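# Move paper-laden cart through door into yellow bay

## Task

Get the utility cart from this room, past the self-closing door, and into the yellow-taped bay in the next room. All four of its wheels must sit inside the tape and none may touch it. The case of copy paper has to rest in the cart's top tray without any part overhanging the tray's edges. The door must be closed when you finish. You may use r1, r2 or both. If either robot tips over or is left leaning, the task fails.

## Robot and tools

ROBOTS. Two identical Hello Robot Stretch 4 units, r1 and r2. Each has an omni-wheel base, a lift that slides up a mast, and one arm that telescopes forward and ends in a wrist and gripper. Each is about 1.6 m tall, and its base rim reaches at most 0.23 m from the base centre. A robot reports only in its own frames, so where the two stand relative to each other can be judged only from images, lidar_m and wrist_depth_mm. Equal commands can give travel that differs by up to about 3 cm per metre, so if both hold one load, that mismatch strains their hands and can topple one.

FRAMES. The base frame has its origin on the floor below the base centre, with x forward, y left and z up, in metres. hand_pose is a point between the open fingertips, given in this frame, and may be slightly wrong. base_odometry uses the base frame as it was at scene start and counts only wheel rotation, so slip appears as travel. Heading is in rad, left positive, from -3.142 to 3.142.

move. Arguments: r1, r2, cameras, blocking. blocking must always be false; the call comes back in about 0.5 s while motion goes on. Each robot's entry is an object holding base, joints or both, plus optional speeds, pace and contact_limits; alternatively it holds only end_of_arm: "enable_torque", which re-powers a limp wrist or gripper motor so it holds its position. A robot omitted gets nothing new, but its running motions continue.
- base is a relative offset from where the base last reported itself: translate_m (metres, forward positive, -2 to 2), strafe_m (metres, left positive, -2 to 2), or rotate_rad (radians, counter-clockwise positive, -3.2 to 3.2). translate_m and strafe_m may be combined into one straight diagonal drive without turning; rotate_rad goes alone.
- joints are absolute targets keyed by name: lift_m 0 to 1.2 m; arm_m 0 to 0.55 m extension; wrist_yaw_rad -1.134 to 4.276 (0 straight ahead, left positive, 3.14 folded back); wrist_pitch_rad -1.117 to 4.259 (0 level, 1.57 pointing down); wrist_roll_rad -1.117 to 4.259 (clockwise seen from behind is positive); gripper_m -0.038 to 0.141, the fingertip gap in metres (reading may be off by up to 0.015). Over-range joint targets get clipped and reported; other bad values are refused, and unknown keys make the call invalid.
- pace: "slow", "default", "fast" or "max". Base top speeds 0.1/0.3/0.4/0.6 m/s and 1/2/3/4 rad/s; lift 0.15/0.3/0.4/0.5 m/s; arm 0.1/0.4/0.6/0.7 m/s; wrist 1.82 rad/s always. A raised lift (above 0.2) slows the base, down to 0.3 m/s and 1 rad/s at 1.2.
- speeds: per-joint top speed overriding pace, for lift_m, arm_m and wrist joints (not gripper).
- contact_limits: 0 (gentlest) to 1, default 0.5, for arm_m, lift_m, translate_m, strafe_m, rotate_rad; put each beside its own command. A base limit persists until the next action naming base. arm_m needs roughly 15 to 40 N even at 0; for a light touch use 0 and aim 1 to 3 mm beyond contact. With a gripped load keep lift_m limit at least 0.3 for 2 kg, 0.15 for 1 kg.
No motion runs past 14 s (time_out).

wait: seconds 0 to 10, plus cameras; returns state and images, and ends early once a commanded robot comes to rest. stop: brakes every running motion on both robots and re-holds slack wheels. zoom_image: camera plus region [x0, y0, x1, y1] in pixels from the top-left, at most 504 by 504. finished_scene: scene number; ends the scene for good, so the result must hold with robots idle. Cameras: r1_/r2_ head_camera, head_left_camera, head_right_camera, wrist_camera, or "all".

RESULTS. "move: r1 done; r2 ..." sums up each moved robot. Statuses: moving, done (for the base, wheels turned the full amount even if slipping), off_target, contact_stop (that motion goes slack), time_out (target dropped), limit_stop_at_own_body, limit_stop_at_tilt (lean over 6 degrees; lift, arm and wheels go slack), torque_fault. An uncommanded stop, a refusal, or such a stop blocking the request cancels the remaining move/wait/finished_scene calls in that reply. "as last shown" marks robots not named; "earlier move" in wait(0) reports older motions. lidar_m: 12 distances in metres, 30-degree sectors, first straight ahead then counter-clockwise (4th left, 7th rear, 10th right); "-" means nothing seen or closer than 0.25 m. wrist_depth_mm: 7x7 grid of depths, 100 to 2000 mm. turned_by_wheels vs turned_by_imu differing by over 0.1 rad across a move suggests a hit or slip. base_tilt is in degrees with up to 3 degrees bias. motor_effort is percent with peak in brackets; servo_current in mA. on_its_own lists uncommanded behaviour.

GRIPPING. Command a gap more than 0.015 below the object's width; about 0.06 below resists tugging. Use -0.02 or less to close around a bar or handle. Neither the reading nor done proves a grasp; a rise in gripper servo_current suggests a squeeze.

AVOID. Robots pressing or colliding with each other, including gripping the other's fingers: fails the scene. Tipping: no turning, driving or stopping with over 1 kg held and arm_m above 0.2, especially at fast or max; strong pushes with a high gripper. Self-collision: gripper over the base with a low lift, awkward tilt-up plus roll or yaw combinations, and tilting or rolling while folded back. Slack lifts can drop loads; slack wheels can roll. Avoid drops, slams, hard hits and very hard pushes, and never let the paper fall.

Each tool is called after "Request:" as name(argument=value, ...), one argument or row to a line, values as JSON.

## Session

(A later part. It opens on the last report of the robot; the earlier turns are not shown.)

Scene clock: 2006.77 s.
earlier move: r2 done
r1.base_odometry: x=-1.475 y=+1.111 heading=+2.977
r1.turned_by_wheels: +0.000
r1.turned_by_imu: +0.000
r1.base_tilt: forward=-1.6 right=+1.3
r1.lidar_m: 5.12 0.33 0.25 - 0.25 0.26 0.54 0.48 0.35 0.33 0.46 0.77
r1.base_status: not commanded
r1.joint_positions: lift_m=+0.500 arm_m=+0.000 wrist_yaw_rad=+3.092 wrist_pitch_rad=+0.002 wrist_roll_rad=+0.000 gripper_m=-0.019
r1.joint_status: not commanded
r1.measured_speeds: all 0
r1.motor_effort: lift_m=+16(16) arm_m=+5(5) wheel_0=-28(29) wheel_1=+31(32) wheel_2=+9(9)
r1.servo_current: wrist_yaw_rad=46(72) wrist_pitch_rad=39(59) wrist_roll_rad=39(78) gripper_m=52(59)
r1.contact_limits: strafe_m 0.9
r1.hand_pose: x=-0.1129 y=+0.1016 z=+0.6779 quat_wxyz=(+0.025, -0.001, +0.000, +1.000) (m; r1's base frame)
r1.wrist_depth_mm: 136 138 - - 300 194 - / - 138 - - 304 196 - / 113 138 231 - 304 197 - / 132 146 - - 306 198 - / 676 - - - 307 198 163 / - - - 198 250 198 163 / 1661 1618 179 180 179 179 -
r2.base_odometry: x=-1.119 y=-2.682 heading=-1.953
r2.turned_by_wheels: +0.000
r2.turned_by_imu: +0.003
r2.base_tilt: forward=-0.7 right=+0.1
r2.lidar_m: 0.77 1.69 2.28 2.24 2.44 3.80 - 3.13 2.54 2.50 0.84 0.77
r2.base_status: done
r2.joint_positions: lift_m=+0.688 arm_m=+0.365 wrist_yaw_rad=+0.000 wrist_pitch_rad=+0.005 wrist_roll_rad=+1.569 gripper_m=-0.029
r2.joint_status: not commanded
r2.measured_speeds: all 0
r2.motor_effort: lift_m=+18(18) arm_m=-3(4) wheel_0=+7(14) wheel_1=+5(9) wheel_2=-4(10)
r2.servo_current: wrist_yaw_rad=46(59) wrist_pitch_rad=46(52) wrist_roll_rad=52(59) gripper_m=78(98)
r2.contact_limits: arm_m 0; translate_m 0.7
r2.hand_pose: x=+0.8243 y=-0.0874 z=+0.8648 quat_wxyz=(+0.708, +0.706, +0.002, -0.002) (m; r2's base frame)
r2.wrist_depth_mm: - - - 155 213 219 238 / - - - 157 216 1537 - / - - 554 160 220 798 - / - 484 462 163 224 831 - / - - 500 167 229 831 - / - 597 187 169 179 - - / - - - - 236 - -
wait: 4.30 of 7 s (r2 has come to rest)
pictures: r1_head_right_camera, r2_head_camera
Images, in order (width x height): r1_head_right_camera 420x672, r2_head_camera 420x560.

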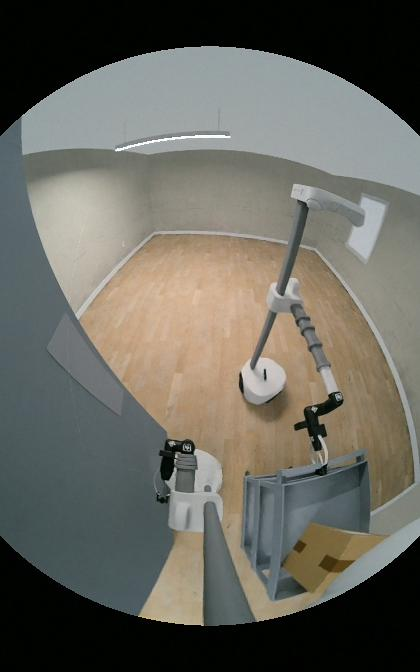

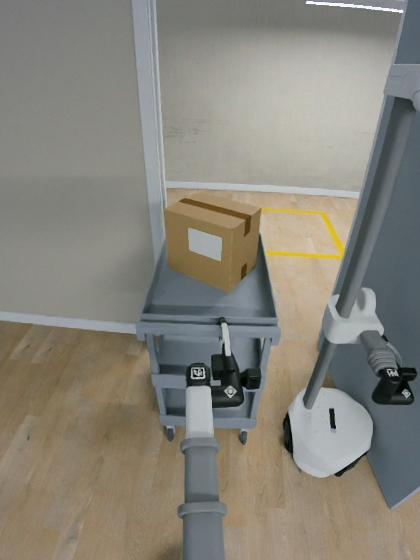

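Request:
move(
  r2={"base":{"translate_m":0.2,"strafe_m":-0.02},"pace":"slow","contact_limits":{"translate_m":0.7}},
  blocking=false,
  cameras=[],
)

Request:
wait(
  seconds=7,
  cameras=["r2_head_camera","r1_head_right_camera","r1_head_camera","r2_head_right_camera"],
)

Scene clock: 2015.63 s.
move: r2 moving
r1: as last shown
r1.lidar_m: 5.10 0.33 0.25 - 0.25 0.25 0.54 0.50 0.34 0.32 0.46 0.75
r1.motor_effort: lift_m=+16(16) arm_m=+4(4) wheel_0=-28(29) wheel_1=+32(32) wheel_2=+9(9)
r1.servo_current: wrist_yaw_rad=46(78) wrist_pitch_rad=46(46) wrist_roll_rad=59(65) gripper_m=59(59)
r1.contact_limits: strafe_m 0.9
r1.wrist_depth_mm: 136 137 - - 298 193 - / - 138 - - 303 195 - / 113 138 229 - 306 196 - / 132 146 - - 306 197 - / 668 - - - 309 198 163 / - - - 198 250 198 163 / 1661 1661 179 180 179 179 -
r2.base_odometry: x=-1.124 y=-2.693 heading=-1.953
r2.turned_by_wheels: +0.001
r2.turned_by_imu: +0.001
r2.base_tilt: forward=-0.7 right=+0.1
r2.lidar_m: 0.76 1.66 2.28 2.24 2.48 3.80 - 3.17 2.55 2.50 0.80 0.75
r2.base_status: translate_m moving; strafe_m moving
r2.joint_positions: lift_m=+0.688 arm_m=+0.365 wrist_yaw_rad=+0.000 wrist_pitch_rad=+0.005 wrist_roll_rad=+1.569 gripper_m=-0.029
r2.joint_status: not commanded
r2.measured_speeds: translate_m=+0.050 strafe_m=-0.005 rotate_rad=+0.002 lift_m=+0.000 arm_m=+0.000 wrist_yaw_rad=+0.000 wrist_pitch_rad=+0.000 wrist_roll_rad=+0.000
r2.motor_effort: lift_m=+18(18) arm_m=-3(4) wheel_0=+11(13) wheel_1=+6(7) wheel_2=-9(10)
r2.servo_current: wrist_yaw_rad=39(52) wrist_pitch_rad=46(46) wrist_roll_rad=39(59) gripper_m=85(91)
r2.contact_limits: arm_m 0; translate_m 0.7
r2.hand_pose: x=+0.8243 y=-0.0874 z=+0.8648 quat_wxyz=(+0.708, +0.706, +0.002, -0.002) (m; r2's base frame)
r2.wrist_depth_mm: - - - 155 213 219 237 / - - - 158 216 1537 - / - - 549 161 220 809 - / - - 462 163 224 820 - / - - 500 167 229 831 - / - 585 188 169 179 - - / - - - - 236 - -
pictures: none
No camera images: "cameras" was empty.

Scene clock: 2018.43 s.
earlier move: r2 done
r1.base_odometry: x=-1.475 y=+1.111 heading=+2.977
r1.turned_by_wheels: +0.000
r1.turned_by_imu: +0.000
r1.base_tilt: forward=-1.6 right=+1.3
r1.lidar_m: 5.11 0.33 0.25 - 0.25 0.25 0.55 0.50 0.38 0.44 0.57 0.60
r1.base_status: not commanded
r1.joint_positions: lift_m=+0.500 arm_m=+0.000 wrist_yaw_rad=+3.092 wrist_pitch_rad=+0.002 wrist_roll_rad=+0.000 gripper_m=-0.019
r1.joint_status: not commanded
r1.measured_speeds: all 0
r1.motor_effort: lift_m=+16(16) arm_m=+4(5) wheel_0=-28(29) wheel_1=+31(32) wheel_2=+9(9)
r1.servo_current: wrist_yaw_rad=59(78) wrist_pitch_rad=39(52) wrist_roll_rad=39(65) gripper_m=52(59)
r1.contact_limits: strafe_m 0.9
r1.hand_pose: x=-0.1129 y=+0.1016 z=+0.6779 quat_wxyz=(+0.025, -0.001, +0.000, +1.000) (m; r1's base frame)
r1.wrist_depth_mm: 136 138 - - 297 194 - / - 138 - - 303 195 - / 113 138 231 - 306 196 - / 132 146 - - 307 198 - / - - - - 310 198 163 / - - - 199 251 199 163 / 1499 1464 179 180 179 179 -
r2.base_odometry: x=-1.212 y=-2.860 heading=-1.953
r2.turned_by_wheels: -0.001
r2.turned_by_imu: +0.000
r2.base_tilt: forward=-0.7 right=+0.0
r2.lidar_m: 0.75 1.43 2.20 2.21 2.46 3.75 - 3.16 2.50 0.89 0.62 0.60
r2.base_status: done
r2.joint_positions: lift_m=+0.688 arm_m=+0.365 wrist_yaw_rad=+0.000 wrist_pitch_rad=+0.005 wrist_roll_rad=+1.569 gripper_m=-0.029
r2.joint_status: not commanded
r2.measured_speeds: all 0
r2.motor_effort: lift_m=+18(18) arm_m=-3(4) wheel_0=+3(13) wheel_1=+4(9) wheel_2=-6(11)
r2.servo_current: wrist_yaw_rad=39(59) wrist_pitch_rad=39(52) wrist_roll_rad=46(65) gripper_m=85(91)
r2.contact_limits: arm_m 0; translate_m 0.7
r2.hand_pose: x=+0.8243 y=-0.0874 z=+0.8648 quat_wxyz=(+0.708, +0.706, +0.002, -0.002) (m; r2's base frame)
r2.wrist_depth_mm: - - - 156 214 220 240 / - - - 159 218 1576 - / - - 554 162 221 809 - / - - 455 164 224 831 - / - - 492 167 229 842 - / - - 185 170 178 - - / - - - - 236 - -
wait: 2.80 of 7 s (r2 has come to rest)
pictures: r1_head_camera, r1_head_right_camera, r2_head_camera, r2_head_right_camera
Images, in order (width x height): r1_head_camera 420x560, r1_head_right_camera 420x672, r2_head_camera 420x560, r2_head_right_camera 420x672.

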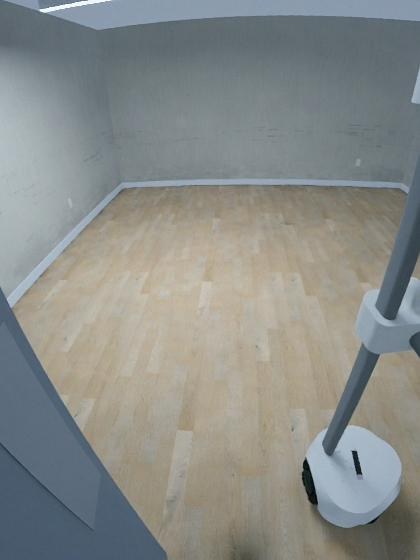

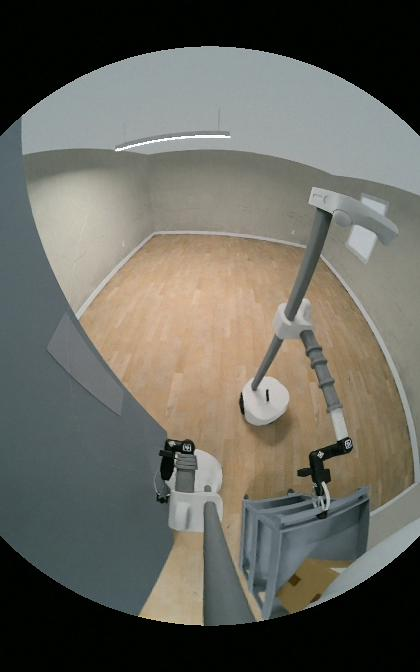

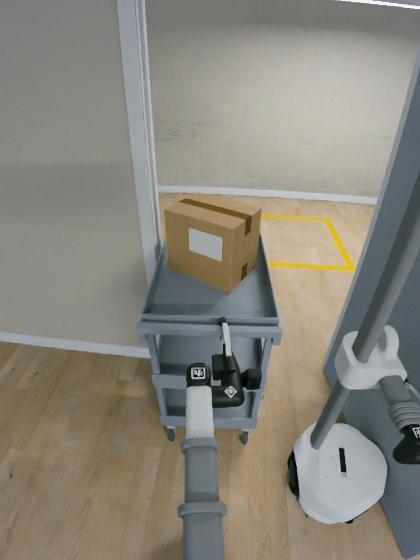

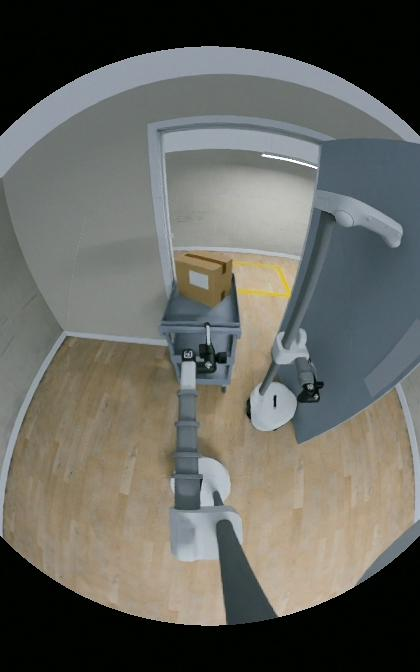

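Request:
move(
  r2={"base":{"rotate_rad":-0.14},"pace":"slow","contact_limits":{"rotate_rad":0.7}},
  blocking=false,
  cameras=[],
)

Request:
wait(
  seconds=3,
  cameras=[],
)

Request:
move(
  r2={"base":{"strafe_m":0.2},"pace":"slow","contact_limits":{"strafe_m":0.7}},
  blocking=false,
  cameras=[],
)

Request:
wait(
  seconds=5,
  cameras=["r2_head_camera","r2_head_right_camera"],
)

Scene clock: 2060.27 s.
move: r2 moving
r1: as last shown
r1.lidar_m: 5.12 0.32 0.25 - 0.25 0.25 0.57 0.42 0.32 0.35 0.46 0.61
r1.servo_current: wrist_yaw_rad=39(59) wrist_pitch_rad=39(52) wrist_roll_rad=39(59) gripper_m=59(59)
r1.contact_limits: strafe_m 0.9
r1.wrist_depth_mm: 136 138 - - 298 193 - / - 138 - - 303 196 - / 113 138 230 - 306 196 - / 132 146 - - 307 198 - / - - - - 309 198 163 / - - - 198 250 198 163 / 1537 1499 179 180 179 179 -
r2.base_odometry: x=-1.212 y=-2.860 heading=-2.061
r2.turned_by_wheels: -0.108
r2.turned_by_imu: -0.104
r2.base_tilt: forward=-0.6 right=+0.1
r2.lidar_m: 0.74 0.77 1.99 2.23 2.33 3.29 - 3.46 2.58 2.49 0.62 0.61
r2.base_status: rotate_rad moving
r2.joint_positions: lift_m=+0.688 arm_m=+0.365 wrist_yaw_rad=+0.009 wrist_pitch_rad=+0.005 wrist_roll_rad=+1.569 gripper_m=-0.029
r2.joint_status: not commanded
r2.measured_speeds: translate_m=+0.000 strafe_m=-0.001 rotate_rad=-0.274 lift_m=+0.000 arm_m=+0.000 wrist_yaw_rad=+0.000 wrist_pitch_rad=+0.000 wrist_roll_rad=+0.000
r2.motor_effort: lift_m=+18(18) arm_m=+5(5) wheel_0=+12(20) wheel_1=+7(11) wheel_2=+14(17)
r2.servo_current: wrist_yaw_rad=59(65) wrist_pitch_rad=46(52) wrist_roll_rad=39(52) gripper_m=85(91)
r2.contact_limits: arm_m 0; rotate_rad 0.7
r2.hand_pose: x=+0.8249 y=-0.0850 z=+0.8648 quat_wxyz=(+0.708, +0.706, +0.005, +0.001) (m; r2's base frame)
r2.wrist_depth_mm: - - - 179 221 1537 1098 / - - - 178 239 265 264 / - - - 175 237 1708 - / - - 559 175 234 842 - / - 480 459 173 233 842 - / - - 186 171 178 820 - / - - 535 - - - -
pictures: none
No camera images: "cameras" was empty.

Scene clock: 2061.10 s.
earlier move: r2 done
r1.base_odometry: x=-1.475 y=+1.111 heading=+2.977
r1.turned_by_wheels: +0.000
r1.turned_by_imu: +0.000
r1.base_tilt: forward=-1.6 right=+1.3
r1.lidar_m: 5.11 0.31 0.25 - 0.25 0.25 0.57 0.36 0.29 0.35 0.42 0.61
r1.base_status: not commanded
r1.joint_positions: lift_m=+0.500 arm_m=+0.000 wrist_yaw_rad=+3.092 wrist_pitch_rad=+0.002 wrist_roll_rad=+0.000 gripper_m=-0.019
r1.joint_status: not commanded
r1.measured_speeds: all 0
r1.motor_effort: lift_m=+16(16) arm_m=+4(5) wheel_0=-29(29) wheel_1=+31(32) wheel_2=+9(9)
r1.servo_current: wrist_yaw_rad=33(59) wrist_pitch_rad=46(52) wrist_roll_rad=59(65) gripper_m=52(59)
r1.contact_limits: strafe_m 0.9
r1.hand_pose: x=-0.1129 y=+0.1016 z=+0.6779 quat_wxyz=(+0.025, -0.001, +0.000, +1.000) (m; r1's base frame)
r1.wrist_depth_mm: 135 137 - - 298 193 - / - 138 - - 303 195 - / 113 138 229 - 304 196 - / 131 146 - - 307 196 - / - - - - 309 198 163 / - - - 198 250 198 163 / 1537 1537 179 180 179 179 -
r2.base_odometry: x=-1.212 y=-2.860 heading=-2.094
r2.turned_by_wheels: -0.033
r2.turned_by_imu: -0.032
r2.base_tilt: forward=-0.7 right=+0.1
r2.lidar_m: 0.73 1.38 1.90 2.23 2.34 3.20 - 3.57 2.63 2.50 0.65 0.63
r2.base_status: done
r2.joint_positions: lift_m=+0.688 arm_m=+0.365 wrist_yaw_rad=-0.002 wrist_pitch_rad=+0.005 wrist_roll_rad=+1.569 gripper_m=-0.029
r2.joint_status: not commanded
r2.measured_speeds: all 0
r2.motor_effort: lift_m=+18(18) arm_m=+5(5) wheel_0=-2(20) wheel_1=+0(11) wheel_2=-4(17)
r2.servo_current: wrist_yaw_rad=59(65) wrist_pitch_rad=39(52) wrist_roll_rad=46(59) gripper_m=91(98)
r2.contact_limits: arm_m 0; rotate_rad 0.7
r2.hand_pose: x=+0.8240 y=-0.0881 z=+0.8648 quat_wxyz=(+0.708, +0.706, +0.001, -0.003) (m; r2's base frame)
r2.wrist_depth_mm: - - - 201 - 1661 1182 / - - - 238 259 270 270 / - - - 189 249 1661 1118 / - - - 182 241 842 - / - - 492 177 235 820 - / - 469 187 170 179 - - / - - 492 - 222 - -
wait: 0.83 of 3 s (r2 has come to rest)
pictures: none
No camera images: "cameras" was empty.

Scene clock: 2061.60 s.
move: r2 moving
r1: as last shown
r1.lidar_m: 5.12 0.32 0.25 - 0.25 0.26 0.53 0.35 0.28 0.36 0.41 0.63
r1.servo_current: wrist_yaw_rad=46(72) wrist_pitch_rad=39(52) wrist_roll_rad=39(65) gripper_m=52(59)
r1.contact_limits: strafe_m 0.9
r1.wrist_depth_mm: 136 137 - - 298 193 - / - 138 - - 303 195 - / 113 138 230 - 303 196 - / 132 146 - - 307 197 - / - - - - 309 198 163 / - - - 198 249 198 164 / 1499 1537 179 179 178 178 -
r2.base_odometry: x=-1.199 y=-2.867 heading=-2.094
r2.turned_by_wheels: +0.000
r2.turned_by_imu: +0.000
r2.base_tilt: forward=-0.7 right=+0.1
r2.lidar_m: 0.72 1.36 1.91 2.22 2.30 3.13 - 3.57 2.63 2.52 0.64 0.61
r2.base_status: strafe_m moving
r2.joint_positions: lift_m=+0.688 arm_m=+0.365 wrist_yaw_rad=-0.002 wrist_pitch_rad=+0.005 wrist_roll_rad=+1.569 gripper_m=-0.029
r2.joint_status: not commanded
r2.measured_speeds: translate_m=+0.001 strafe_m=+0.056 rotate_rad=-0.004 lift_m=+0.000 arm_m=+0.000 wrist_yaw_rad=+0.000 wrist_pitch_rad=+0.000 wrist_roll_rad=+0.000
r2.motor_effort: lift_m=+18(18) arm_m=+5(5) wheel_0=-11(11) wheel_1=+7(8) wheel_2=-1(3)
r2.servo_current: wrist_yaw_rad=52(65) wrist_pitch_rad=39(52) wrist_roll_rad=39(52) gripper_m=85(91)
r2.contact_limits: arm_m 0; strafe_m 0.7
r2.hand_pose: x=+0.8240 y=-0.0881 z=+0.8648 quat_wxyz=(+0.708, +0.706, +0.001, -0.003) (m; r2's base frame)
r2.wrist_depth_mm: - - - 203 264 1618 1160 / - - - 241 260 270 271 / - - - 189 250 1661 1118 / - - - 181 243 820 - / - - 492 177 235 820 - / - 466 186 169 178 - - / - - 492 - 221 - -
pictures: none
No camera images: "cameras" was empty.

Scene clock: 2064.23 s.
earlier move: r2 done
r1.base_odometry: x=-1.475 y=+1.111 heading=+2.977
r1.turned_by_wheels: +0.000
r1.turned_by_imu: +0.000
r1.base_tilt: forward=-1.6 right=+1.3
r1.lidar_m: 5.13 0.32 0.25 - 0.25 0.25 0.55 0.57 0.44 0.47 0.71 0.80
r1.base_status: not commanded
r1.joint_positions: lift_m=+0.500 arm_m=+0.000 wrist_yaw_rad=+3.092 wrist_pitch_rad=+0.002 wrist_roll_rad=+0.000 gripper_m=-0.019
r1.joint_status: not commanded
r1.measured_speeds: all 0
r1.motor_effort: lift_m=+16(16) arm_m=+4(5) wheel_0=-28(29) wheel_1=+31(32) wheel_2=+9(9)
r1.servo_current: wrist_yaw_rad=33(72) wrist_pitch_rad=39(52) wrist_roll_rad=59(72) gripper_m=46(59)
r1.contact_limits: strafe_m 0.9
r1.hand_pose: x=-0.1129 y=+0.1016 z=+0.6779 quat_wxyz=(+0.025, -0.001, +0.000, +1.000) (m; r1's base frame)
r1.wrist_depth_mm: 136 138 - - 300 193 - / - 138 - - 303 195 - / 113 138 230 - 306 196 - / 131 146 - - 306 197 - / - - - - 309 198 163 / - - - 198 251 198 163 / 1618 1618 179 180 179 179 -
r2.base_odometry: x=-1.039 y=-2.960 heading=-2.094
r2.turned_by_wheels: +0.000
r2.turned_by_imu: +0.000
r2.base_tilt: forward=-0.7 right=+0.0
r2.lidar_m: 0.78 1.38 1.94 2.03 2.14 2.91 - 3.86 2.86 2.68 0.75 0.76
r2.base_status: done
r2.joint_positions: lift_m=+0.688 arm_m=+0.365 wrist_yaw_rad=-0.002 wrist_pitch_rad=+0.005 wrist_roll_rad=+1.569 gripper_m=-0.029
r2.joint_status: not commanded
r2.measured_speeds: all 0
r2.motor_effort: lift_m=+18(18) arm_m=+5(5) wheel_0=-7(12) wheel_1=+1(8) wheel_2=-1(3)
r2.servo_current: wrist_yaw_rad=52(65) wrist_pitch_rad=39(52) wrist_roll_rad=52(65) gripper_m=91(98)
r2.contact_limits: arm_m 0; strafe_m 0.7
r2.hand_pose: x=+0.8240 y=-0.0881 z=+0.8648 quat_wxyz=(+0.708, +0.706, +0.001, -0.003) (m; r2's base frame)
r2.wrist_depth_mm: - - - 157 215 222 223 / - - - 159 219 1537 1078 / - - 574 162 222 820 - / - 504 466 164 224 831 - / - - 488 167 229 831 - / - - 185 170 179 - - / - - - - 236 - -
wait: 2.63 of 5 s (r2 has come to rest)
pictures: r2_head_camera, r2_head_right_camera
Images, in order (width x height): r2_head_camera 420x560, r2_head_right_camera 420x672.

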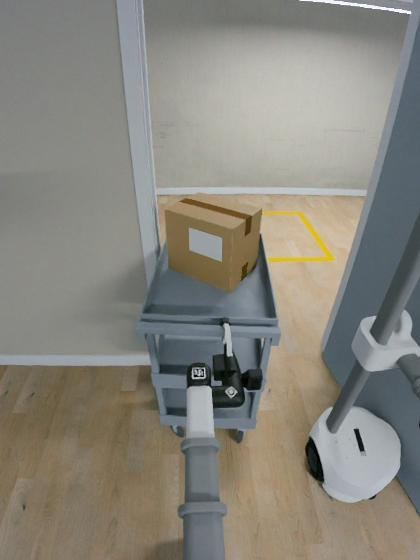

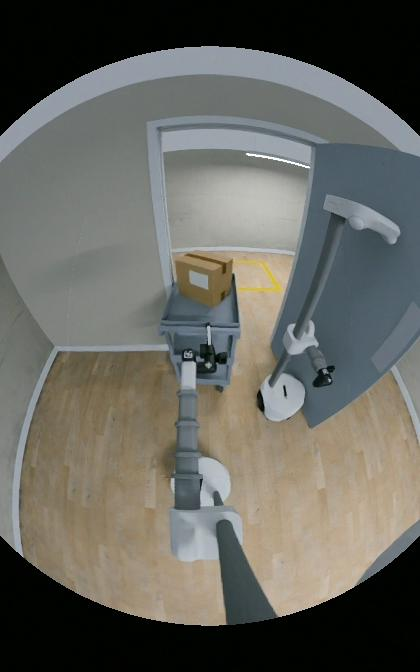

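Request:
move(
  r2={"base":{"translate_m":0.2},"pace":"slow","contact_limits":{"translate_m":0.7}},
  blocking=false,
  cameras=[],
)

Request:
wait(
  seconds=5,
  cameras=["r2_head_camera","r1_head_right_camera"],
)

Scene clock: 2071.10 s.
move: r2 moving
r1: as last shown
r1.lidar_m: 5.11 0.31 0.25 - 0.25 0.25 0.55 0.54 0.43 0.47 0.72 0.79
r1.motor_effort: lift_m=+16(16) arm_m=+4(4) wheel_0=-28(29) wheel_1=+31(32) wheel_2=+9(9)
r1.servo_current: wrist_yaw_rad=46(65) wrist_pitch_rad=39(46) wrist_roll_rad=59(59) gripper_m=46(52)
r1.contact_limits: strafe_m 0.9
r1.wrist_depth_mm: 135 138 - - 298 193 - / - 138 - - 303 195 - / 113 139 229 - 303 196 - / 131 146 - - 306 197 - / - - - - 310 198 164 / - - - 198 250 198 163 / 1576 1661 179 179 179 179 -
r2.base_odometry: x=-1.045 y=-2.970 heading=-2.094
r2.turned_by_wheels: +0.000
r2.turned_by_imu: +0.000
r2.base_tilt: forward=-0.7 right=+0.1
r2.lidar_m: 0.77 1.38 1.88 2.03 2.14 2.91 - 3.83 2.81 2.69 0.73 0.75
r2.base_status: translate_m moving
r2.joint_positions: lift_m=+0.688 arm_m=+0.365 wrist_yaw_rad=-0.002 wrist_pitch_rad=+0.005 wrist_roll_rad=+1.569 gripper_m=-0.029
r2.joint_status: not commanded
r2.measured_speeds: translate_m=+0.049 strafe_m=+0.001 rotate_rad=+0.000 lift_m=+0.000 arm_m=+0.000 wrist_yaw_rad=+0.000 wrist_pitch_rad=+0.000 wrist_roll_rad=+0.000
r2.motor_effort: lift_m=+18(18) arm_m=+4(5) wheel_0=+9(9) wheel_1=+9(9) wheel_2=-12(14)
r2.servo_current: wrist_yaw_rad=46(52) wrist_pitch_rad=39(46) wrist_roll_rad=52(52) gripper_m=85(98)
r2.contact_limits: arm_m 0; translate_m 0.7
r2.hand_pose: x=+0.8240 y=-0.0881 z=+0.8648 quat_wxyz=(+0.708, +0.706, +0.001, -0.003) (m; r2's base frame)
r2.wrist_depth_mm: - - - 156 213 221 221 / - - - 158 218 1537 1118 / - - 569 161 222 798 - / - 500 462 164 224 831 - / - - 488 167 229 831 - / - - 186 169 178 - - / - - - - 236 - -
pictures: none
No camera images: "cameras" was empty.

Scene clock: 2073.90 s.
earlier move: r2 done
r1.base_odometry: x=-1.475 y=+1.111 heading=+2.977
r1.turned_by_wheels: +0.000
r1.turned_by_imu: +0.000
r1.base_tilt: forward=-1.6 right=+1.3
r1.lidar_m: 5.12 0.34 0.25 - 0.25 0.25 0.56 0.58 0.52 0.56 0.62 4.14
r1.base_status: not commanded
r1.joint_positions: lift_m=+0.500 arm_m=+0.000 wrist_yaw_rad=+3.092 wrist_pitch_rad=+0.002 wrist_roll_rad=+0.000 gripper_m=-0.019
r1.joint_status: not commanded
r1.measured_speeds: all 0
r1.motor_effort: lift_m=+16(16) arm_m=+4(5) wheel_0=-28(29) wheel_1=+31(32) wheel_2=+9(9)
r1.servo_current: wrist_yaw_rad=33(78) wrist_pitch_rad=39(52) wrist_roll_rad=46(72) gripper_m=52(59)
r1.contact_limits: strafe_m 0.9
r1.hand_pose: x=-0.1129 y=+0.1016 z=+0.6779 quat_wxyz=(+0.025, -0.001, +0.000, +1.000) (m; r1's base frame)
r1.wrist_depth_mm: 136 137 - - 298 193 - / - 138 - - 303 195 - / 113 138 229 - 303 197 - / 132 146 - - 306 198 - / - - - - 309 198 163 / - - - 198 249 198 163 / 1708 1397 179 180 179 179 -
r2.base_odometry: x=-1.139 y=-3.133 heading=-2.094
r2.turned_by_wheels: +0.000
r2.turned_by_imu: +0.001
r2.base_tilt: forward=-0.7 right=+0.1
r2.lidar_m: 0.75 1.17 1.64 2.04 2.12 2.88 - 3.86 2.83 0.98 0.61 0.74
r2.base_status: done
r2.joint_positions: lift_m=+0.688 arm_m=+0.365 wrist_yaw_rad=-0.002 wrist_pitch_rad=+0.005 wrist_roll_rad=+1.569 gripper_m=-0.029
r2.joint_status: not commanded
r2.measured_speeds: all 0
r2.motor_effort: lift_m=+18(18) arm_m=+5(5) wheel_0=+4(10) wheel_1=+4(9) wheel_2=-6(14)
r2.servo_current: wrist_yaw_rad=52(59) wrist_pitch_rad=52(52) wrist_roll_rad=46(65) gripper_m=91(98)
r2.contact_limits: arm_m 0; translate_m 0.7
r2.hand_pose: x=+0.8240 y=-0.0881 z=+0.8648 quat_wxyz=(+0.708, +0.706, +0.001, -0.003) (m; r2's base frame)
r2.wrist_depth_mm: - - - 157 215 222 223 / - - - 159 218 1537 1118 / - - 580 162 223 809 - / - 500 462 164 225 831 - / - - 488 168 229 831 - / - - 186 169 178 - - / - - - - 235 - -
wait: 2.80 of 5 s (r2 has come to rest)
pictures: r1_head_right_camera, r2_head_camera
Images, in order (width x height): r1_head_right_camera 420x672, r2_head_camera 420x560.

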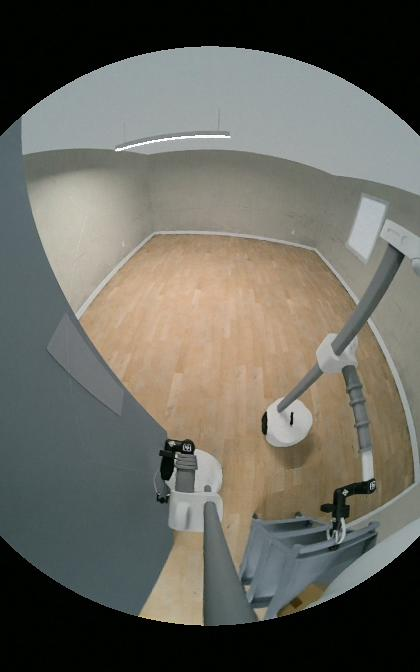

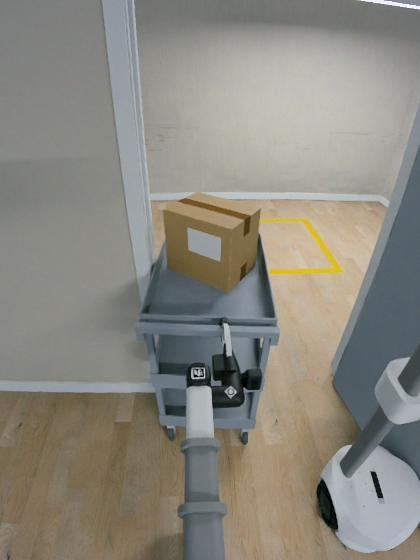

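Request:
move(
  r2={"base":{"translate_m":0.2,"strafe_m":-0.02},"pace":"slow","contact_limits":{"translate_m":0.7}},
  blocking=false,
  cameras=[],
)

Request:
wait(
  seconds=5,
  cameras=["r2_head_camera","r2_head_right_camera"],
)

Scene clock: 2082.30 s.
move: r2 moving
r1: as last shown
r1.base_tilt: forward=-1.5 right=+1.3
r1.lidar_m: 5.12 0.33 0.25 - 0.25 0.25 0.50 0.60 0.52 0.58 0.61 4.14
r1.servo_current: wrist_yaw_rad=39(59) wrist_pitch_rad=52(52) wrist_roll_rad=65(65) gripper_m=52(59)
r1.contact_limits: strafe_m 0.9
r1.wrist_depth_mm: 135 137 - - 298 194 - / - 138 - - 303 196 - / 113 138 229 - 304 196 - / 132 146 - - 307 198 - / - - - - 309 198 163 / - - - 198 250 198 163 / 1708 1060 179 179 179 178 -
r2.base_odometry: x=-1.146 y=-3.143 heading=-2.094
r2.turned_by_wheels: +0.000
r2.turned_by_imu: +0.001
r2.base_tilt: forward=-0.7 right=+0.1
r2.lidar_m: 0.75 1.15 1.61 2.04 2.12 2.94 - 3.88 2.81 0.97 0.62 0.74
r2.base_status: translate_m moving; strafe_m moving
r2.joint_positions: lift_m=+0.688 arm_m=+0.365 wrist_yaw_rad=-0.002 wrist_pitch_rad=+0.005 wrist_roll_rad=+1.569 gripper_m=-0.029
r2.joint_status: not commanded
r2.measured_speeds: translate_m=+0.049 strafe_m=-0.005 rotate_rad=-0.001 lift_m=+0.000 arm_m=+0.000 wrist_yaw_rad=+0.000 wrist_pitch_rad=+0.000 wrist_roll_rad=+0.000
r2.motor_effort: lift_m=+18(18) arm_m=+4(5) wheel_0=+9(11) wheel_1=+6(6) wheel_2=-11(12)
r2.servo_current: wrist_yaw_rad=52(52) wrist_pitch_rad=39(46) wrist_roll_rad=39(65) gripper_m=91(98)
r2.contact_limits: arm_m 0; translate_m 0.7
r2.hand_pose: x=+0.8240 y=-0.0881 z=+0.8648 quat_wxyz=(+0.708, +0.706, +0.001, -0.003) (m; r2's base frame)
r2.wrist_depth_mm: - - - 157 214 222 223 / - - - 159 218 1618 1098 / - - 569 161 221 809 - / - 504 462 164 226 831 - / - - 488 167 229 854 - / - - 186 170 179 - - / - - - - 236 - -
pictures: none
No camera images: "cameras" was empty.

Scene clock: 2085.10 s.
earlier move: r2 done
r1.base_odometry: x=-1.475 y=+1.111 heading=+2.977
r1.turned_by_wheels: +0.000
r1.turned_by_imu: +0.000
r1.base_tilt: forward=-1.6 right=+1.3
r1.lidar_m: 5.11 0.32 0.25 - 0.25 0.25 0.54 0.64 0.62 0.53 0.53 4.15
r1.base_status: not commanded
r1.joint_positions: lift_m=+0.500 arm_m=+0.000 wrist_yaw_rad=+3.092 wrist_pitch_rad=+0.002 wrist_roll_rad=+0.000 gripper_m=-0.019
r1.joint_status: not commanded
r1.measured_speeds: all 0
r1.motor_effort: lift_m=+16(16) arm_m=+4(5) wheel_0=-29(29) wheel_1=+32(32) wheel_2=+9(9)
r1.servo_current: wrist_yaw_rad=33(65) wrist_pitch_rad=46(52) wrist_roll_rad=39(65) gripper_m=52(59)
r1.contact_limits: strafe_m 0.9
r1.hand_pose: x=-0.1129 y=+0.1016 z=+0.6779 quat_wxyz=(+0.025, -0.001, +0.000, +1.000) (m; r1's base frame)
r1.wrist_depth_mm: 136 137 - - 297 194 - / - 138 - - 303 195 - / 113 138 230 - 306 196 - / 132 146 - - 309 197 - / 1255 - - - 309 197 163 / - - - 198 251 198 163 / 1281 140 179 180 179 179 -
r2.base_odometry: x=-1.256 y=-3.296 heading=-2.094
r2.turned_by_wheels: +0.000
r2.turned_by_imu: +0.001
r2.base_tilt: forward=-0.7 right=+0.1
r2.lidar_m: 0.78 0.97 1.34 2.06 2.13 2.94 - 3.83 2.75 0.55 0.53 0.76
r2.base_status: done
r2.joint_positions: lift_m=+0.688 arm_m=+0.365 wrist_yaw_rad=-0.002 wrist_pitch_rad=+0.005 wrist_roll_rad=+1.569 gripper_m=-0.029
r2.joint_status: not commanded
r2.measured_speeds: all 0
r2.motor_effort: lift_m=+17(18) arm_m=+5(5) wheel_0=+5(11) wheel_1=+5(9) wheel_2=-6(12)
r2.servo_current: wrist_yaw_rad=46(59) wrist_pitch_rad=46(52) wrist_roll_rad=52(65) gripper_m=85(98)
r2.contact_limits: arm_m 0; translate_m 0.7
r2.hand_pose: x=+0.8240 y=-0.0880 z=+0.8648 quat_wxyz=(+0.708, +0.706, +0.001, -0.002) (m; r2's base frame)
r2.wrist_depth_mm: - - - 159 217 224 224 / - - - 160 220 1537 1160 / - - 591 163 224 809 - / - - 469 165 225 831 - / - - 480 167 229 842 - / - - 185 169 178 820 - / - - 621 - 236 - -
wait: 2.80 of 5 s (r2 has come to rest)
pictures: r2_head_camera, r2_head_right_camera
Images, in order (width x height): r2_head_camera 420x560, r2_head_right_camera 420x672.

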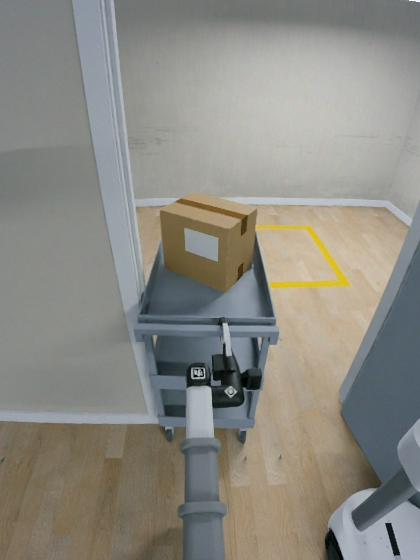

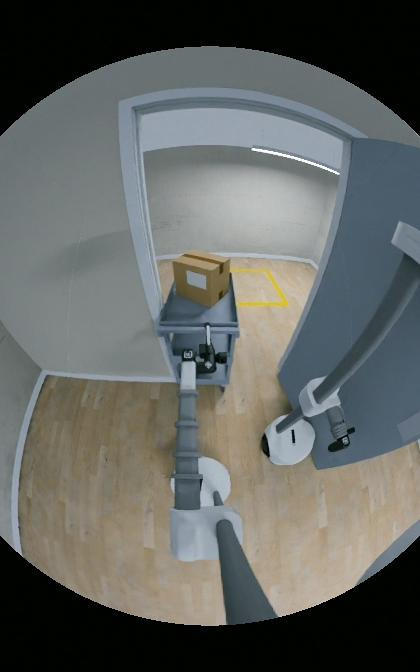

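Request:
move(
  r2={"base":{"translate_m":0.2,"strafe_m":-0.035},"pace":"slow","contact_limits":{"translate_m":0.7}},
  blocking=false,
  cameras=[],
)

Request:
wait(
  seconds=5,
  cameras=["r2_head_camera","r2_head_right_camera","r1_head_right_camera"],
)

Scene clock: 2090.00 s.
move: r2 moving
r1: as last shown
r1.lidar_m: 5.10 0.35 0.25 - 0.25 0.25 0.54 0.63 0.62 0.52 0.51 4.14
r1.motor_effort: lift_m=+16(16) arm_m=+4(5) wheel_0=-29(29) wheel_1=+31(32) wheel_2=+9(9)
r1.servo_current: wrist_yaw_rad=59(65) wrist_pitch_rad=39(46) wrist_roll_rad=52(52) gripper_m=52(52)
r1.contact_limits: strafe_m 0.9
r1.wrist_depth_mm: 136 138 - - 298 193 - / - 138 - - 303 196 - / 113 138 230 - 306 196 - / 131 146 - - 307 198 - / 139 - - - 307 198 163 / - - - 199 251 198 163 / 1255 140 179 179 179 179 -
r2.base_odometry: x=-1.264 y=-3.305 heading=-2.093
r2.turned_by_wheels: +0.000
r2.turned_by_imu: +0.001
r2.base_tilt: forward=-0.7 right=+0.0
r2.lidar_m: 0.77 0.95 1.32 2.06 2.16 2.93 - 3.81 2.78 0.55 0.51 0.78
r2.base_status: translate_m moving; strafe_m moving
r2.joint_positions: lift_m=+0.688 arm_m=+0.365 wrist_yaw_rad=-0.002 wrist_pitch_rad=+0.005 wrist_roll_rad=+1.569 gripper_m=-0.029
r2.joint_status: not commanded
r2.measured_speeds: translate_m=+0.049 strafe_m=-0.009 rotate_rad=+0.001 lift_m=+0.000 arm_m=+0.000 wrist_yaw_rad=+0.000 wrist_pitch_rad=+0.000 wrist_roll_rad=+0.000
r2.motor_effort: lift_m=+18(18) arm_m=+5(5) wheel_0=+8(13) wheel_1=+7(7) wheel_2=-10(11)
r2.servo_current: wrist_yaw_rad=33(59) wrist_pitch_rad=39(52) wrist_roll_rad=33(52) gripper_m=91(91)
r2.contact_limits: arm_m 0; translate_m 0.7
r2.hand_pose: x=+0.8240 y=-0.0880 z=+0.8648 quat_wxyz=(+0.708, +0.706, +0.001, -0.002) (m; r2's base frame)
r2.wrist_depth_mm: - - - 159 217 224 225 / - - - 160 220 1576 1160 / - - 597 163 224 - - / - - 469 165 226 831 - / - - 480 167 229 831 - / - - 187 169 178 - - / - - 621 - 235 - -
pictures: none
No camera images: "cameras" was empty.

Scene clock: 2092.80 s.
earlier move: r2 done
r1.base_odometry: x=-1.475 y=+1.111 heading=+2.977
r1.turned_by_wheels: +0.000
r1.turned_by_imu: +0.000
r1.base_tilt: forward=-1.6 right=+1.3
r1.lidar_m: 5.12 0.34 0.25 - 0.25 0.26 0.54 0.72 0.64 0.44 0.50 4.13
r1.base_status: not commanded
r1.joint_positions: lift_m=+0.500 arm_m=+0.000 wrist_yaw_rad=+3.092 wrist_pitch_rad=+0.002 wrist_roll_rad=+0.000 gripper_m=-0.019
r1.joint_status: not commanded
r1.measured_speeds: all 0
r1.motor_effort: lift_m=+16(16) arm_m=+5(5) wheel_0=-28(29) wheel_1=+31(32) wheel_2=+9(9)
r1.servo_current: wrist_yaw_rad=52(72) wrist_pitch_rad=46(52) wrist_roll_rad=52(65) gripper_m=52(59)
r1.contact_limits: strafe_m 0.9
r1.hand_pose: x=-0.1129 y=+0.1016 z=+0.6779 quat_wxyz=(+0.025, -0.001, +0.000, +1.000) (m; r1's base frame)
r1.wrist_depth_mm: 136 138 - - 298 193 - / - 138 - - 303 195 - / 113 138 229 - 306 195 - / 131 146 - - 306 197 - / 139 - - - 309 197 163 / - - - 198 250 198 163 / - 139 179 180 179 179 -
r2.base_odometry: x=-1.386 y=-3.451 heading=-2.093
r2.turned_by_wheels: +0.000
r2.turned_by_imu: +0.001
r2.base_tilt: forward=-0.7 right=+0.1
r2.lidar_m: 0.76 0.77 1.09 2.10 2.18 3.00 - 3.78 0.95 0.46 0.47 0.79
r2.base_status: done
r2.joint_positions: lift_m=+0.688 arm_m=+0.365 wrist_yaw_rad=-0.001 wrist_pitch_rad=+0.005 wrist_roll_rad=+1.569 gripper_m=-0.029
r2.joint_status: not commanded
r2.measured_speeds: all 0
r2.motor_effort: lift_m=+18(18) arm_m=+5(5) wheel_0=+6(13) wheel_1=+7(8) wheel_2=-5(11)
r2.servo_current: wrist_yaw_rad=46(59) wrist_pitch_rad=46(52) wrist_roll_rad=39(59) gripper_m=91(98)
r2.contact_limits: arm_m 0; translate_m 0.7
r2.hand_pose: x=+0.8241 y=-0.0877 z=+0.8648 quat_wxyz=(+0.708, +0.706, +0.001, -0.002) (m; r2's base frame)
r2.wrist_depth_mm: - - - 166 225 234 234 / - - - 167 227 1576 1138 / - - - 167 228 809 - / - - 500 168 229 831 - / - 488 473 169 230 831 - / - - 186 170 179 809 - / - - 591 - 232 - -
wait: 2.80 of 5 s (r2 has come to rest)
pictures: r1_head_right_camera, r2_head_camera, r2_head_right_camera
Images, in order (width x height): r1_head_right_camera 420x672, r2_head_camera 420x560, r2_head_right_camera 420x672.

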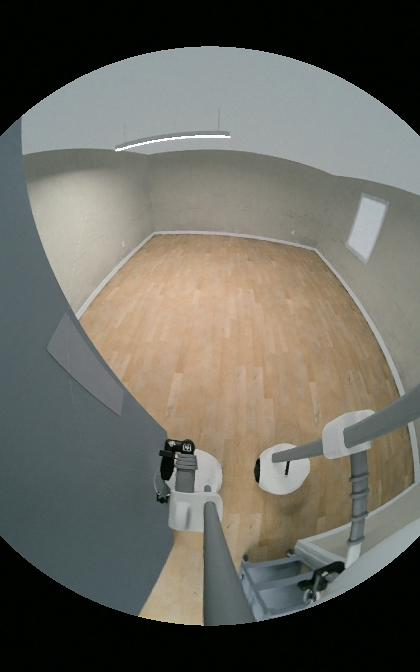

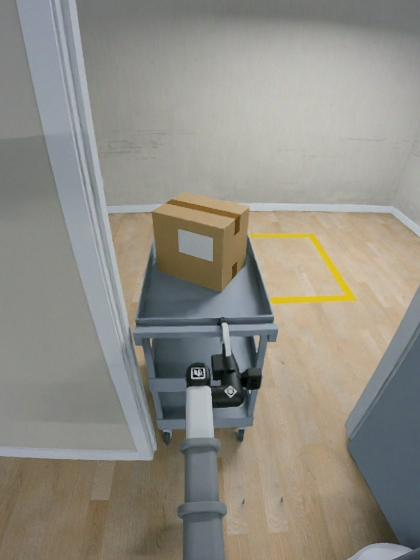

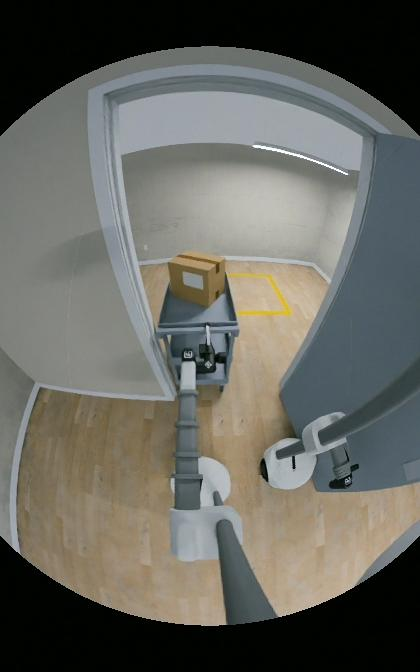

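Request:
move(
  r2={"base":{"translate_m":0.1,"strafe_m":-0.045},"pace":"slow","contact_limits":{"translate_m":0.7}},
  blocking=false,
  cameras=[],
)

Request:
wait(
  seconds=5,
  cameras=["r2_head_camera","r2_head_right_camera","r1_head_right_camera","r1_head_camera"],
)

Scene clock: 2107.27 s.
move: r2 moving
r1: as last shown
r1.lidar_m: 5.13 0.32 0.25 - 0.25 0.25 0.55 0.71 0.55 0.44 0.49 4.12
r1.motor_effort: lift_m=+16(16) arm_m=+4(4) wheel_0=-28(29) wheel_1=+31(32) wheel_2=+9(9)
r1.servo_current: wrist_yaw_rad=46(65) wrist_pitch_rad=39(46) wrist_roll_rad=65(65) gripper_m=52(59)
r1.contact_limits: strafe_m 0.9
r1.wrist_depth_mm: 136 138 - - 298 194 - / - 138 - - 303 195 - / 113 138 229 - 304 196 - / 131 146 - - 306 196 - / 140 - - - 307 197 163 / 1464 - - 198 250 198 163 / - 140 179 180 179 179 -
r2.base_odometry: x=-1.397 y=-3.459 heading=-2.092
r2.turned_by_wheels: +0.001
r2.turned_by_imu: +0.001
r2.base_tilt: forward=-0.6 right=+0.1
r2.lidar_m: 0.72 0.76 1.04 2.10 2.22 3.02 - 3.78 0.96 0.45 0.48 0.80
r2.base_status: translate_m moving; strafe_m moving
r2.joint_positions: lift_m=+0.688 arm_m=+0.365 wrist_yaw_rad=-0.001 wrist_pitch_rad=+0.005 wrist_roll_rad=+1.569 gripper_m=-0.029
r2.joint_status: not commanded
r2.measured_speeds: translate_m=+0.050 strafe_m=-0.023 rotate_rad=-0.002 lift_m=+0.000 arm_m=+0.000 wrist_yaw_rad=+0.002 wrist_pitch_rad=+0.000 wrist_roll_rad=+0.000
r2.motor_effort: lift_m=+18(18) arm_m=+5(5) wheel_0=+15(15) wheel_1=+7(8) wheel_2=-8(10)
r2.servo_current: wrist_yaw_rad=39(52) wrist_pitch_rad=46(46) wrist_roll_rad=59(59) gripper_m=91(98)
r2.contact_limits: arm_m 0; translate_m 0.7
r2.hand_pose: x=+0.8241 y=-0.0877 z=+0.8648 quat_wxyz=(+0.708, +0.706, +0.001, -0.002) (m; r2's base frame)
r2.wrist_depth_mm: - - - 167 228 235 235 / - - - 167 227 1499 1098 / - - - 168 228 809 - / - - 500 169 229 842 - / - 488 469 169 230 842 - / - - 187 170 179 820 - / - - 580 - 233 - -
pictures: none
No camera images: "cameras" was empty.

Scene clock: 2109.07 s.
earlier move: r2 done
r1.base_odometry: x=-1.475 y=+1.111 heading=+2.977
r1.turned_by_wheels: +0.000
r1.turned_by_imu: +0.000
r1.base_tilt: forward=-1.6 right=+1.3
r1.lidar_m: 5.12 0.34 0.25 - 0.25 0.25 0.52 0.76 0.40 0.39 2.89 4.15
r1.base_status: not commanded
r1.joint_positions: lift_m=+0.500 arm_m=+0.000 wrist_yaw_rad=+3.092 wrist_pitch_rad=+0.002 wrist_roll_rad=+0.000 gripper_m=-0.019
r1.joint_status: not commanded
r1.measured_speeds: all 0
r1.motor_effort: lift_m=+16(16) arm_m=+5(5) wheel_0=-28(29) wheel_1=+31(32) wheel_2=+9(9)
r1.servo_current: wrist_yaw_rad=26(65) wrist_pitch_rad=46(52) wrist_roll_rad=59(72) gripper_m=52(59)
r1.contact_limits: strafe_m 0.9
r1.hand_pose: x=-0.1129 y=+0.1016 z=+0.6779 quat_wxyz=(+0.025, -0.001, +0.000, +1.000) (m; r1's base frame)
r1.wrist_depth_mm: 136 137 - - 301 193 - / - 138 - - 304 195 - / 113 138 229 - 306 196 - / 132 146 - - 307 197 - / 139 - - - 309 198 163 / - - - 198 251 198 163 / - 140 179 180 179 179 -
r2.base_odometry: x=-1.474 y=-3.515 heading=-2.092
r2.turned_by_wheels: +0.000
r2.turned_by_imu: +0.001
r2.base_tilt: forward=-0.7 right=+0.1
r2.lidar_m: 0.76 0.68 0.91 2.14 2.25 3.05 - 3.69 0.43 0.40 0.52 0.80
r2.base_status: done
r2.joint_positions: lift_m=+0.688 arm_m=+0.365 wrist_yaw_rad=+0.000 wrist_pitch_rad=+0.005 wrist_roll_rad=+1.569 gripper_m=-0.029
r2.joint_status: not commanded
r2.measured_speeds: all 0
r2.motor_effort: lift_m=+18(18) arm_m=+5(5) wheel_0=+6(15) wheel_1=+6(9) wheel_2=-3(10)
r2.servo_current: wrist_yaw_rad=59(59) wrist_pitch_rad=52(52) wrist_roll_rad=39(59) gripper_m=85(98)
r2.contact_limits: arm_m 0; translate_m 0.7
r2.hand_pose: x=+0.8243 y=-0.0873 z=+0.8648 quat_wxyz=(+0.708, +0.706, +0.002, -0.002) (m; r2's base frame)
r2.wrist_depth_mm: - - - 178 239 1336 1025 / - - - 177 237 1430 1098 / - - - 175 236 1576 - / - - 549 174 234 831 - / - 473 462 172 232 820 - / - - 187 171 179 820 - / - - 539 - 228 - -
wait: 1.80 of 5 s (r2 has come to rest)
pictures: r1_head_camera, r1_head_right_camera, r2_head_camera, r2_head_right_camera
Images, in order (width x height): r1_head_camera 420x560, r1_head_right_camera 420x672, r2_head_camera 420x560, r2_head_right_camera 420x672.

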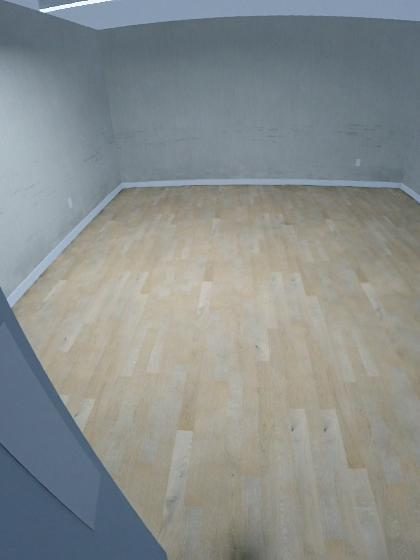

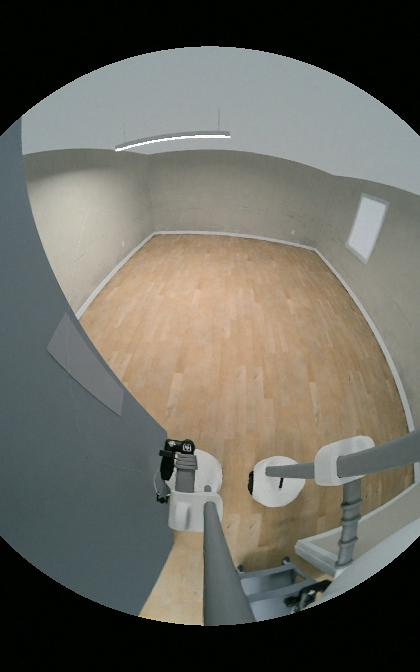

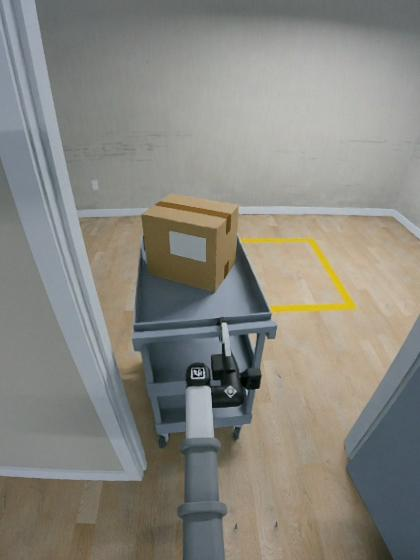

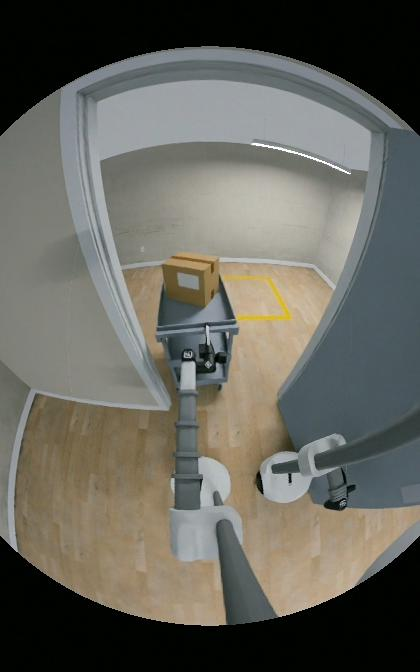

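Request:
move(
  r2={"base":{"translate_m":0.25,"strafe_m":-0.02},"pace":"slow","contact_limits":{"translate_m":0.7}},
  blocking=false,
  cameras=[],
)

Request:
wait(
  seconds=5,
  cameras=["r2_head_camera","r2_head_right_camera","r2_head_left_camera"],
)

Scene clock: 2116.57 s.
move: r2 moving
r1: as last shown
r1.lidar_m: 5.12 0.34 0.25 - 0.25 0.26 0.52 0.76 0.42 0.39 2.90 4.15
r1.motor_effort: lift_m=+16(16) arm_m=+4(5) wheel_0=-28(29) wheel_1=+31(32) wheel_2=+9(9)
r1.servo_current: wrist_yaw_rad=65(65) wrist_pitch_rad=33(52) wrist_roll_rad=46(59) gripper_m=46(59)
r1.contact_limits: strafe_m 0.9
r1.wrist_depth_mm: 136 137 - - 301 194 - / - 138 - - 301 195 - / 113 138 230 - 303 196 - / 132 146 - - 306 197 - / 139 1255 - - 309 198 163 / - - 1537 198 250 198 163 / - 139 179 179 179 179 -
r2.base_odometry: x=-1.481 y=-3.526 heading=-2.092
r2.turned_by_wheels: +0.000
r2.turned_by_imu: +0.001
r2.base_tilt: forward=-0.7 right=+0.0
r2.lidar_m: 0.74 0.69 0.90 2.14 2.24 3.08 - 3.74 0.44 0.37 0.56 0.80
r2.base_status: translate_m moving; strafe_m moving
r2.joint_positions: lift_m=+0.688 arm_m=+0.365 wrist_yaw_rad=+0.000 wrist_pitch_rad=+0.005 wrist_roll_rad=+1.569 gripper_m=-0.029
r2.joint_status: not commanded
r2.measured_speeds: translate_m=+0.049 strafe_m=-0.004 rotate_rad=+0.000 lift_m=+0.000 arm_m=+0.000 wrist_yaw_rad=+0.000 wrist_pitch_rad=+0.000 wrist_roll_rad=+0.000
r2.motor_effort: lift_m=+18(18) arm_m=+4(5) wheel_0=+7(11) wheel_1=+8(8) wheel_2=-10(11)
r2.servo_current: wrist_yaw_rad=39(46) wrist_pitch_rad=46(52) wrist_roll_rad=52(59) gripper_m=85(91)
r2.contact_limits: arm_m 0; translate_m 0.7
r2.hand_pose: x=+0.8243 y=-0.0873 z=+0.8648 quat_wxyz=(+0.708, +0.706, +0.002, -0.002) (m; r2's base frame)
r2.wrist_depth_mm: - - - 180 241 1366 1008 / - - - 178 240 1464 1098 / - - - 176 236 1756 - / - - 559 233 235 842 - / - 477 455 173 232 831 - / - - 186 170 179 809 - / - - 539 - 227 - -
pictures: none
No camera images: "cameras" was empty.

Scene clock: 2119.87 s.
earlier move: r2 done
r1.base_odometry: x=-1.475 y=+1.111 heading=+2.977
r1.turned_by_wheels: +0.000
r1.turned_by_imu: +0.000
r1.base_tilt: forward=-1.6 right=+1.3
r1.lidar_m: 5.09 0.31 0.25 - 0.25 0.25 0.56 0.57 0.46 0.48 2.91 4.13
r1.base_status: not commanded
r1.joint_positions: lift_m=+0.500 arm_m=+0.000 wrist_yaw_rad=+3.092 wrist_pitch_rad=+0.002 wrist_roll_rad=+0.000 gripper_m=-0.019
r1.joint_status: not commanded
r1.measured_speeds: all 0
r1.motor_effort: lift_m=+16(16) arm_m=+4(5) wheel_0=-28(29) wheel_1=+32(32) wheel_2=+9(9)
r1.servo_current: wrist_yaw_rad=65(72) wrist_pitch_rad=39(52) wrist_roll_rad=46(65) gripper_m=59(59)
r1.contact_limits: strafe_m 0.9
r1.hand_pose: x=-0.1129 y=+0.1016 z=+0.6779 quat_wxyz=(+0.025, -0.001, +0.000, +1.000) (m; r1's base frame)
r1.wrist_depth_mm: 135 138 - - 298 193 - / - 138 - - 303 196 - / 113 138 229 - 304 196 - / 132 146 - - 304 196 - / - - - - 309 198 163 / - - - 198 251 198 163 / - 139 179 180 179 179 -
r2.base_odometry: x=-1.616 y=-3.722 heading=-2.093
r2.turned_by_wheels: +0.000
r2.turned_by_imu: -0.001
r2.base_tilt: forward=-0.6 right=+0.1
r2.lidar_m: 0.72 0.47 0.55 1.57 2.24 3.12 - 3.67 0.43 0.46 0.73 0.81
r2.base_status: done
r2.joint_positions: lift_m=+0.688 arm_m=+0.365 wrist_yaw_rad=-0.002 wrist_pitch_rad=+0.005 wrist_roll_rad=+1.569 gripper_m=-0.029
r2.joint_status: not commanded
r2.measured_speeds: all 0
r2.motor_effort: lift_m=+18(18) arm_m=+5(5) wheel_0=+1(11) wheel_1=+4(8) wheel_2=-7(15)
r2.servo_current: wrist_yaw_rad=39(59) wrist_pitch_rad=46(52) wrist_roll_rad=46(59) gripper_m=85(104)
r2.contact_limits: arm_m 0; translate_m 0.7
r2.hand_pose: x=+0.8241 y=-0.0879 z=+0.8648 quat_wxyz=(+0.708, +0.706, +0.001, -0.002) (m; r2's base frame)
r2.wrist_depth_mm: - - - 200 260 1618 1138 / - - - 246 257 268 267 / - - - 187 248 1708 554 / - - - 181 241 809 - / - - 484 177 235 820 - / - - 186 170 178 - - / - - 492 - 221 - -
wait: 3.30 of 5 s (r2 has come to rest)
pictures: r2_head_camera, r2_head_left_camera, r2_head_right_camera
Images, in order (width x height): r2_head_camera 420x560, r2_head_left_camera 420x672, r2_head_right_camera 420x672.

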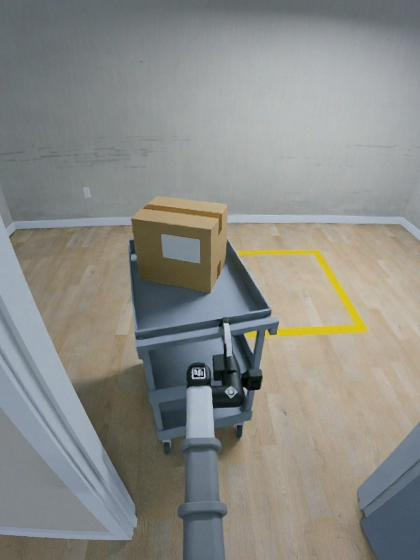

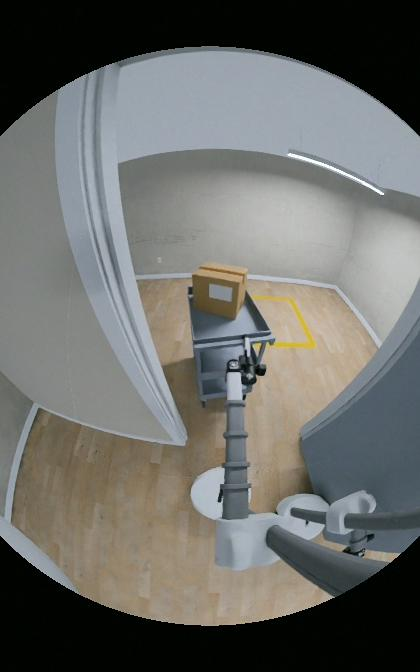

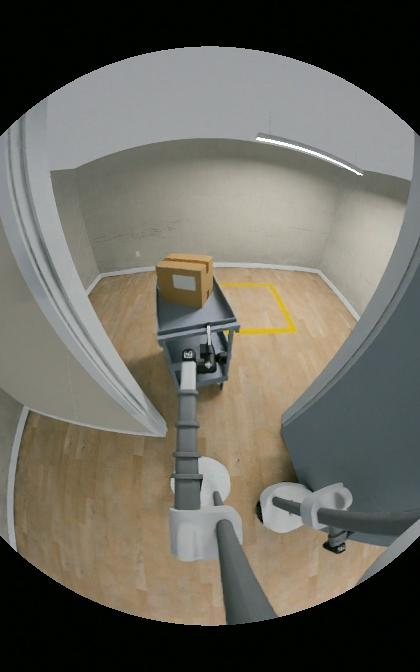

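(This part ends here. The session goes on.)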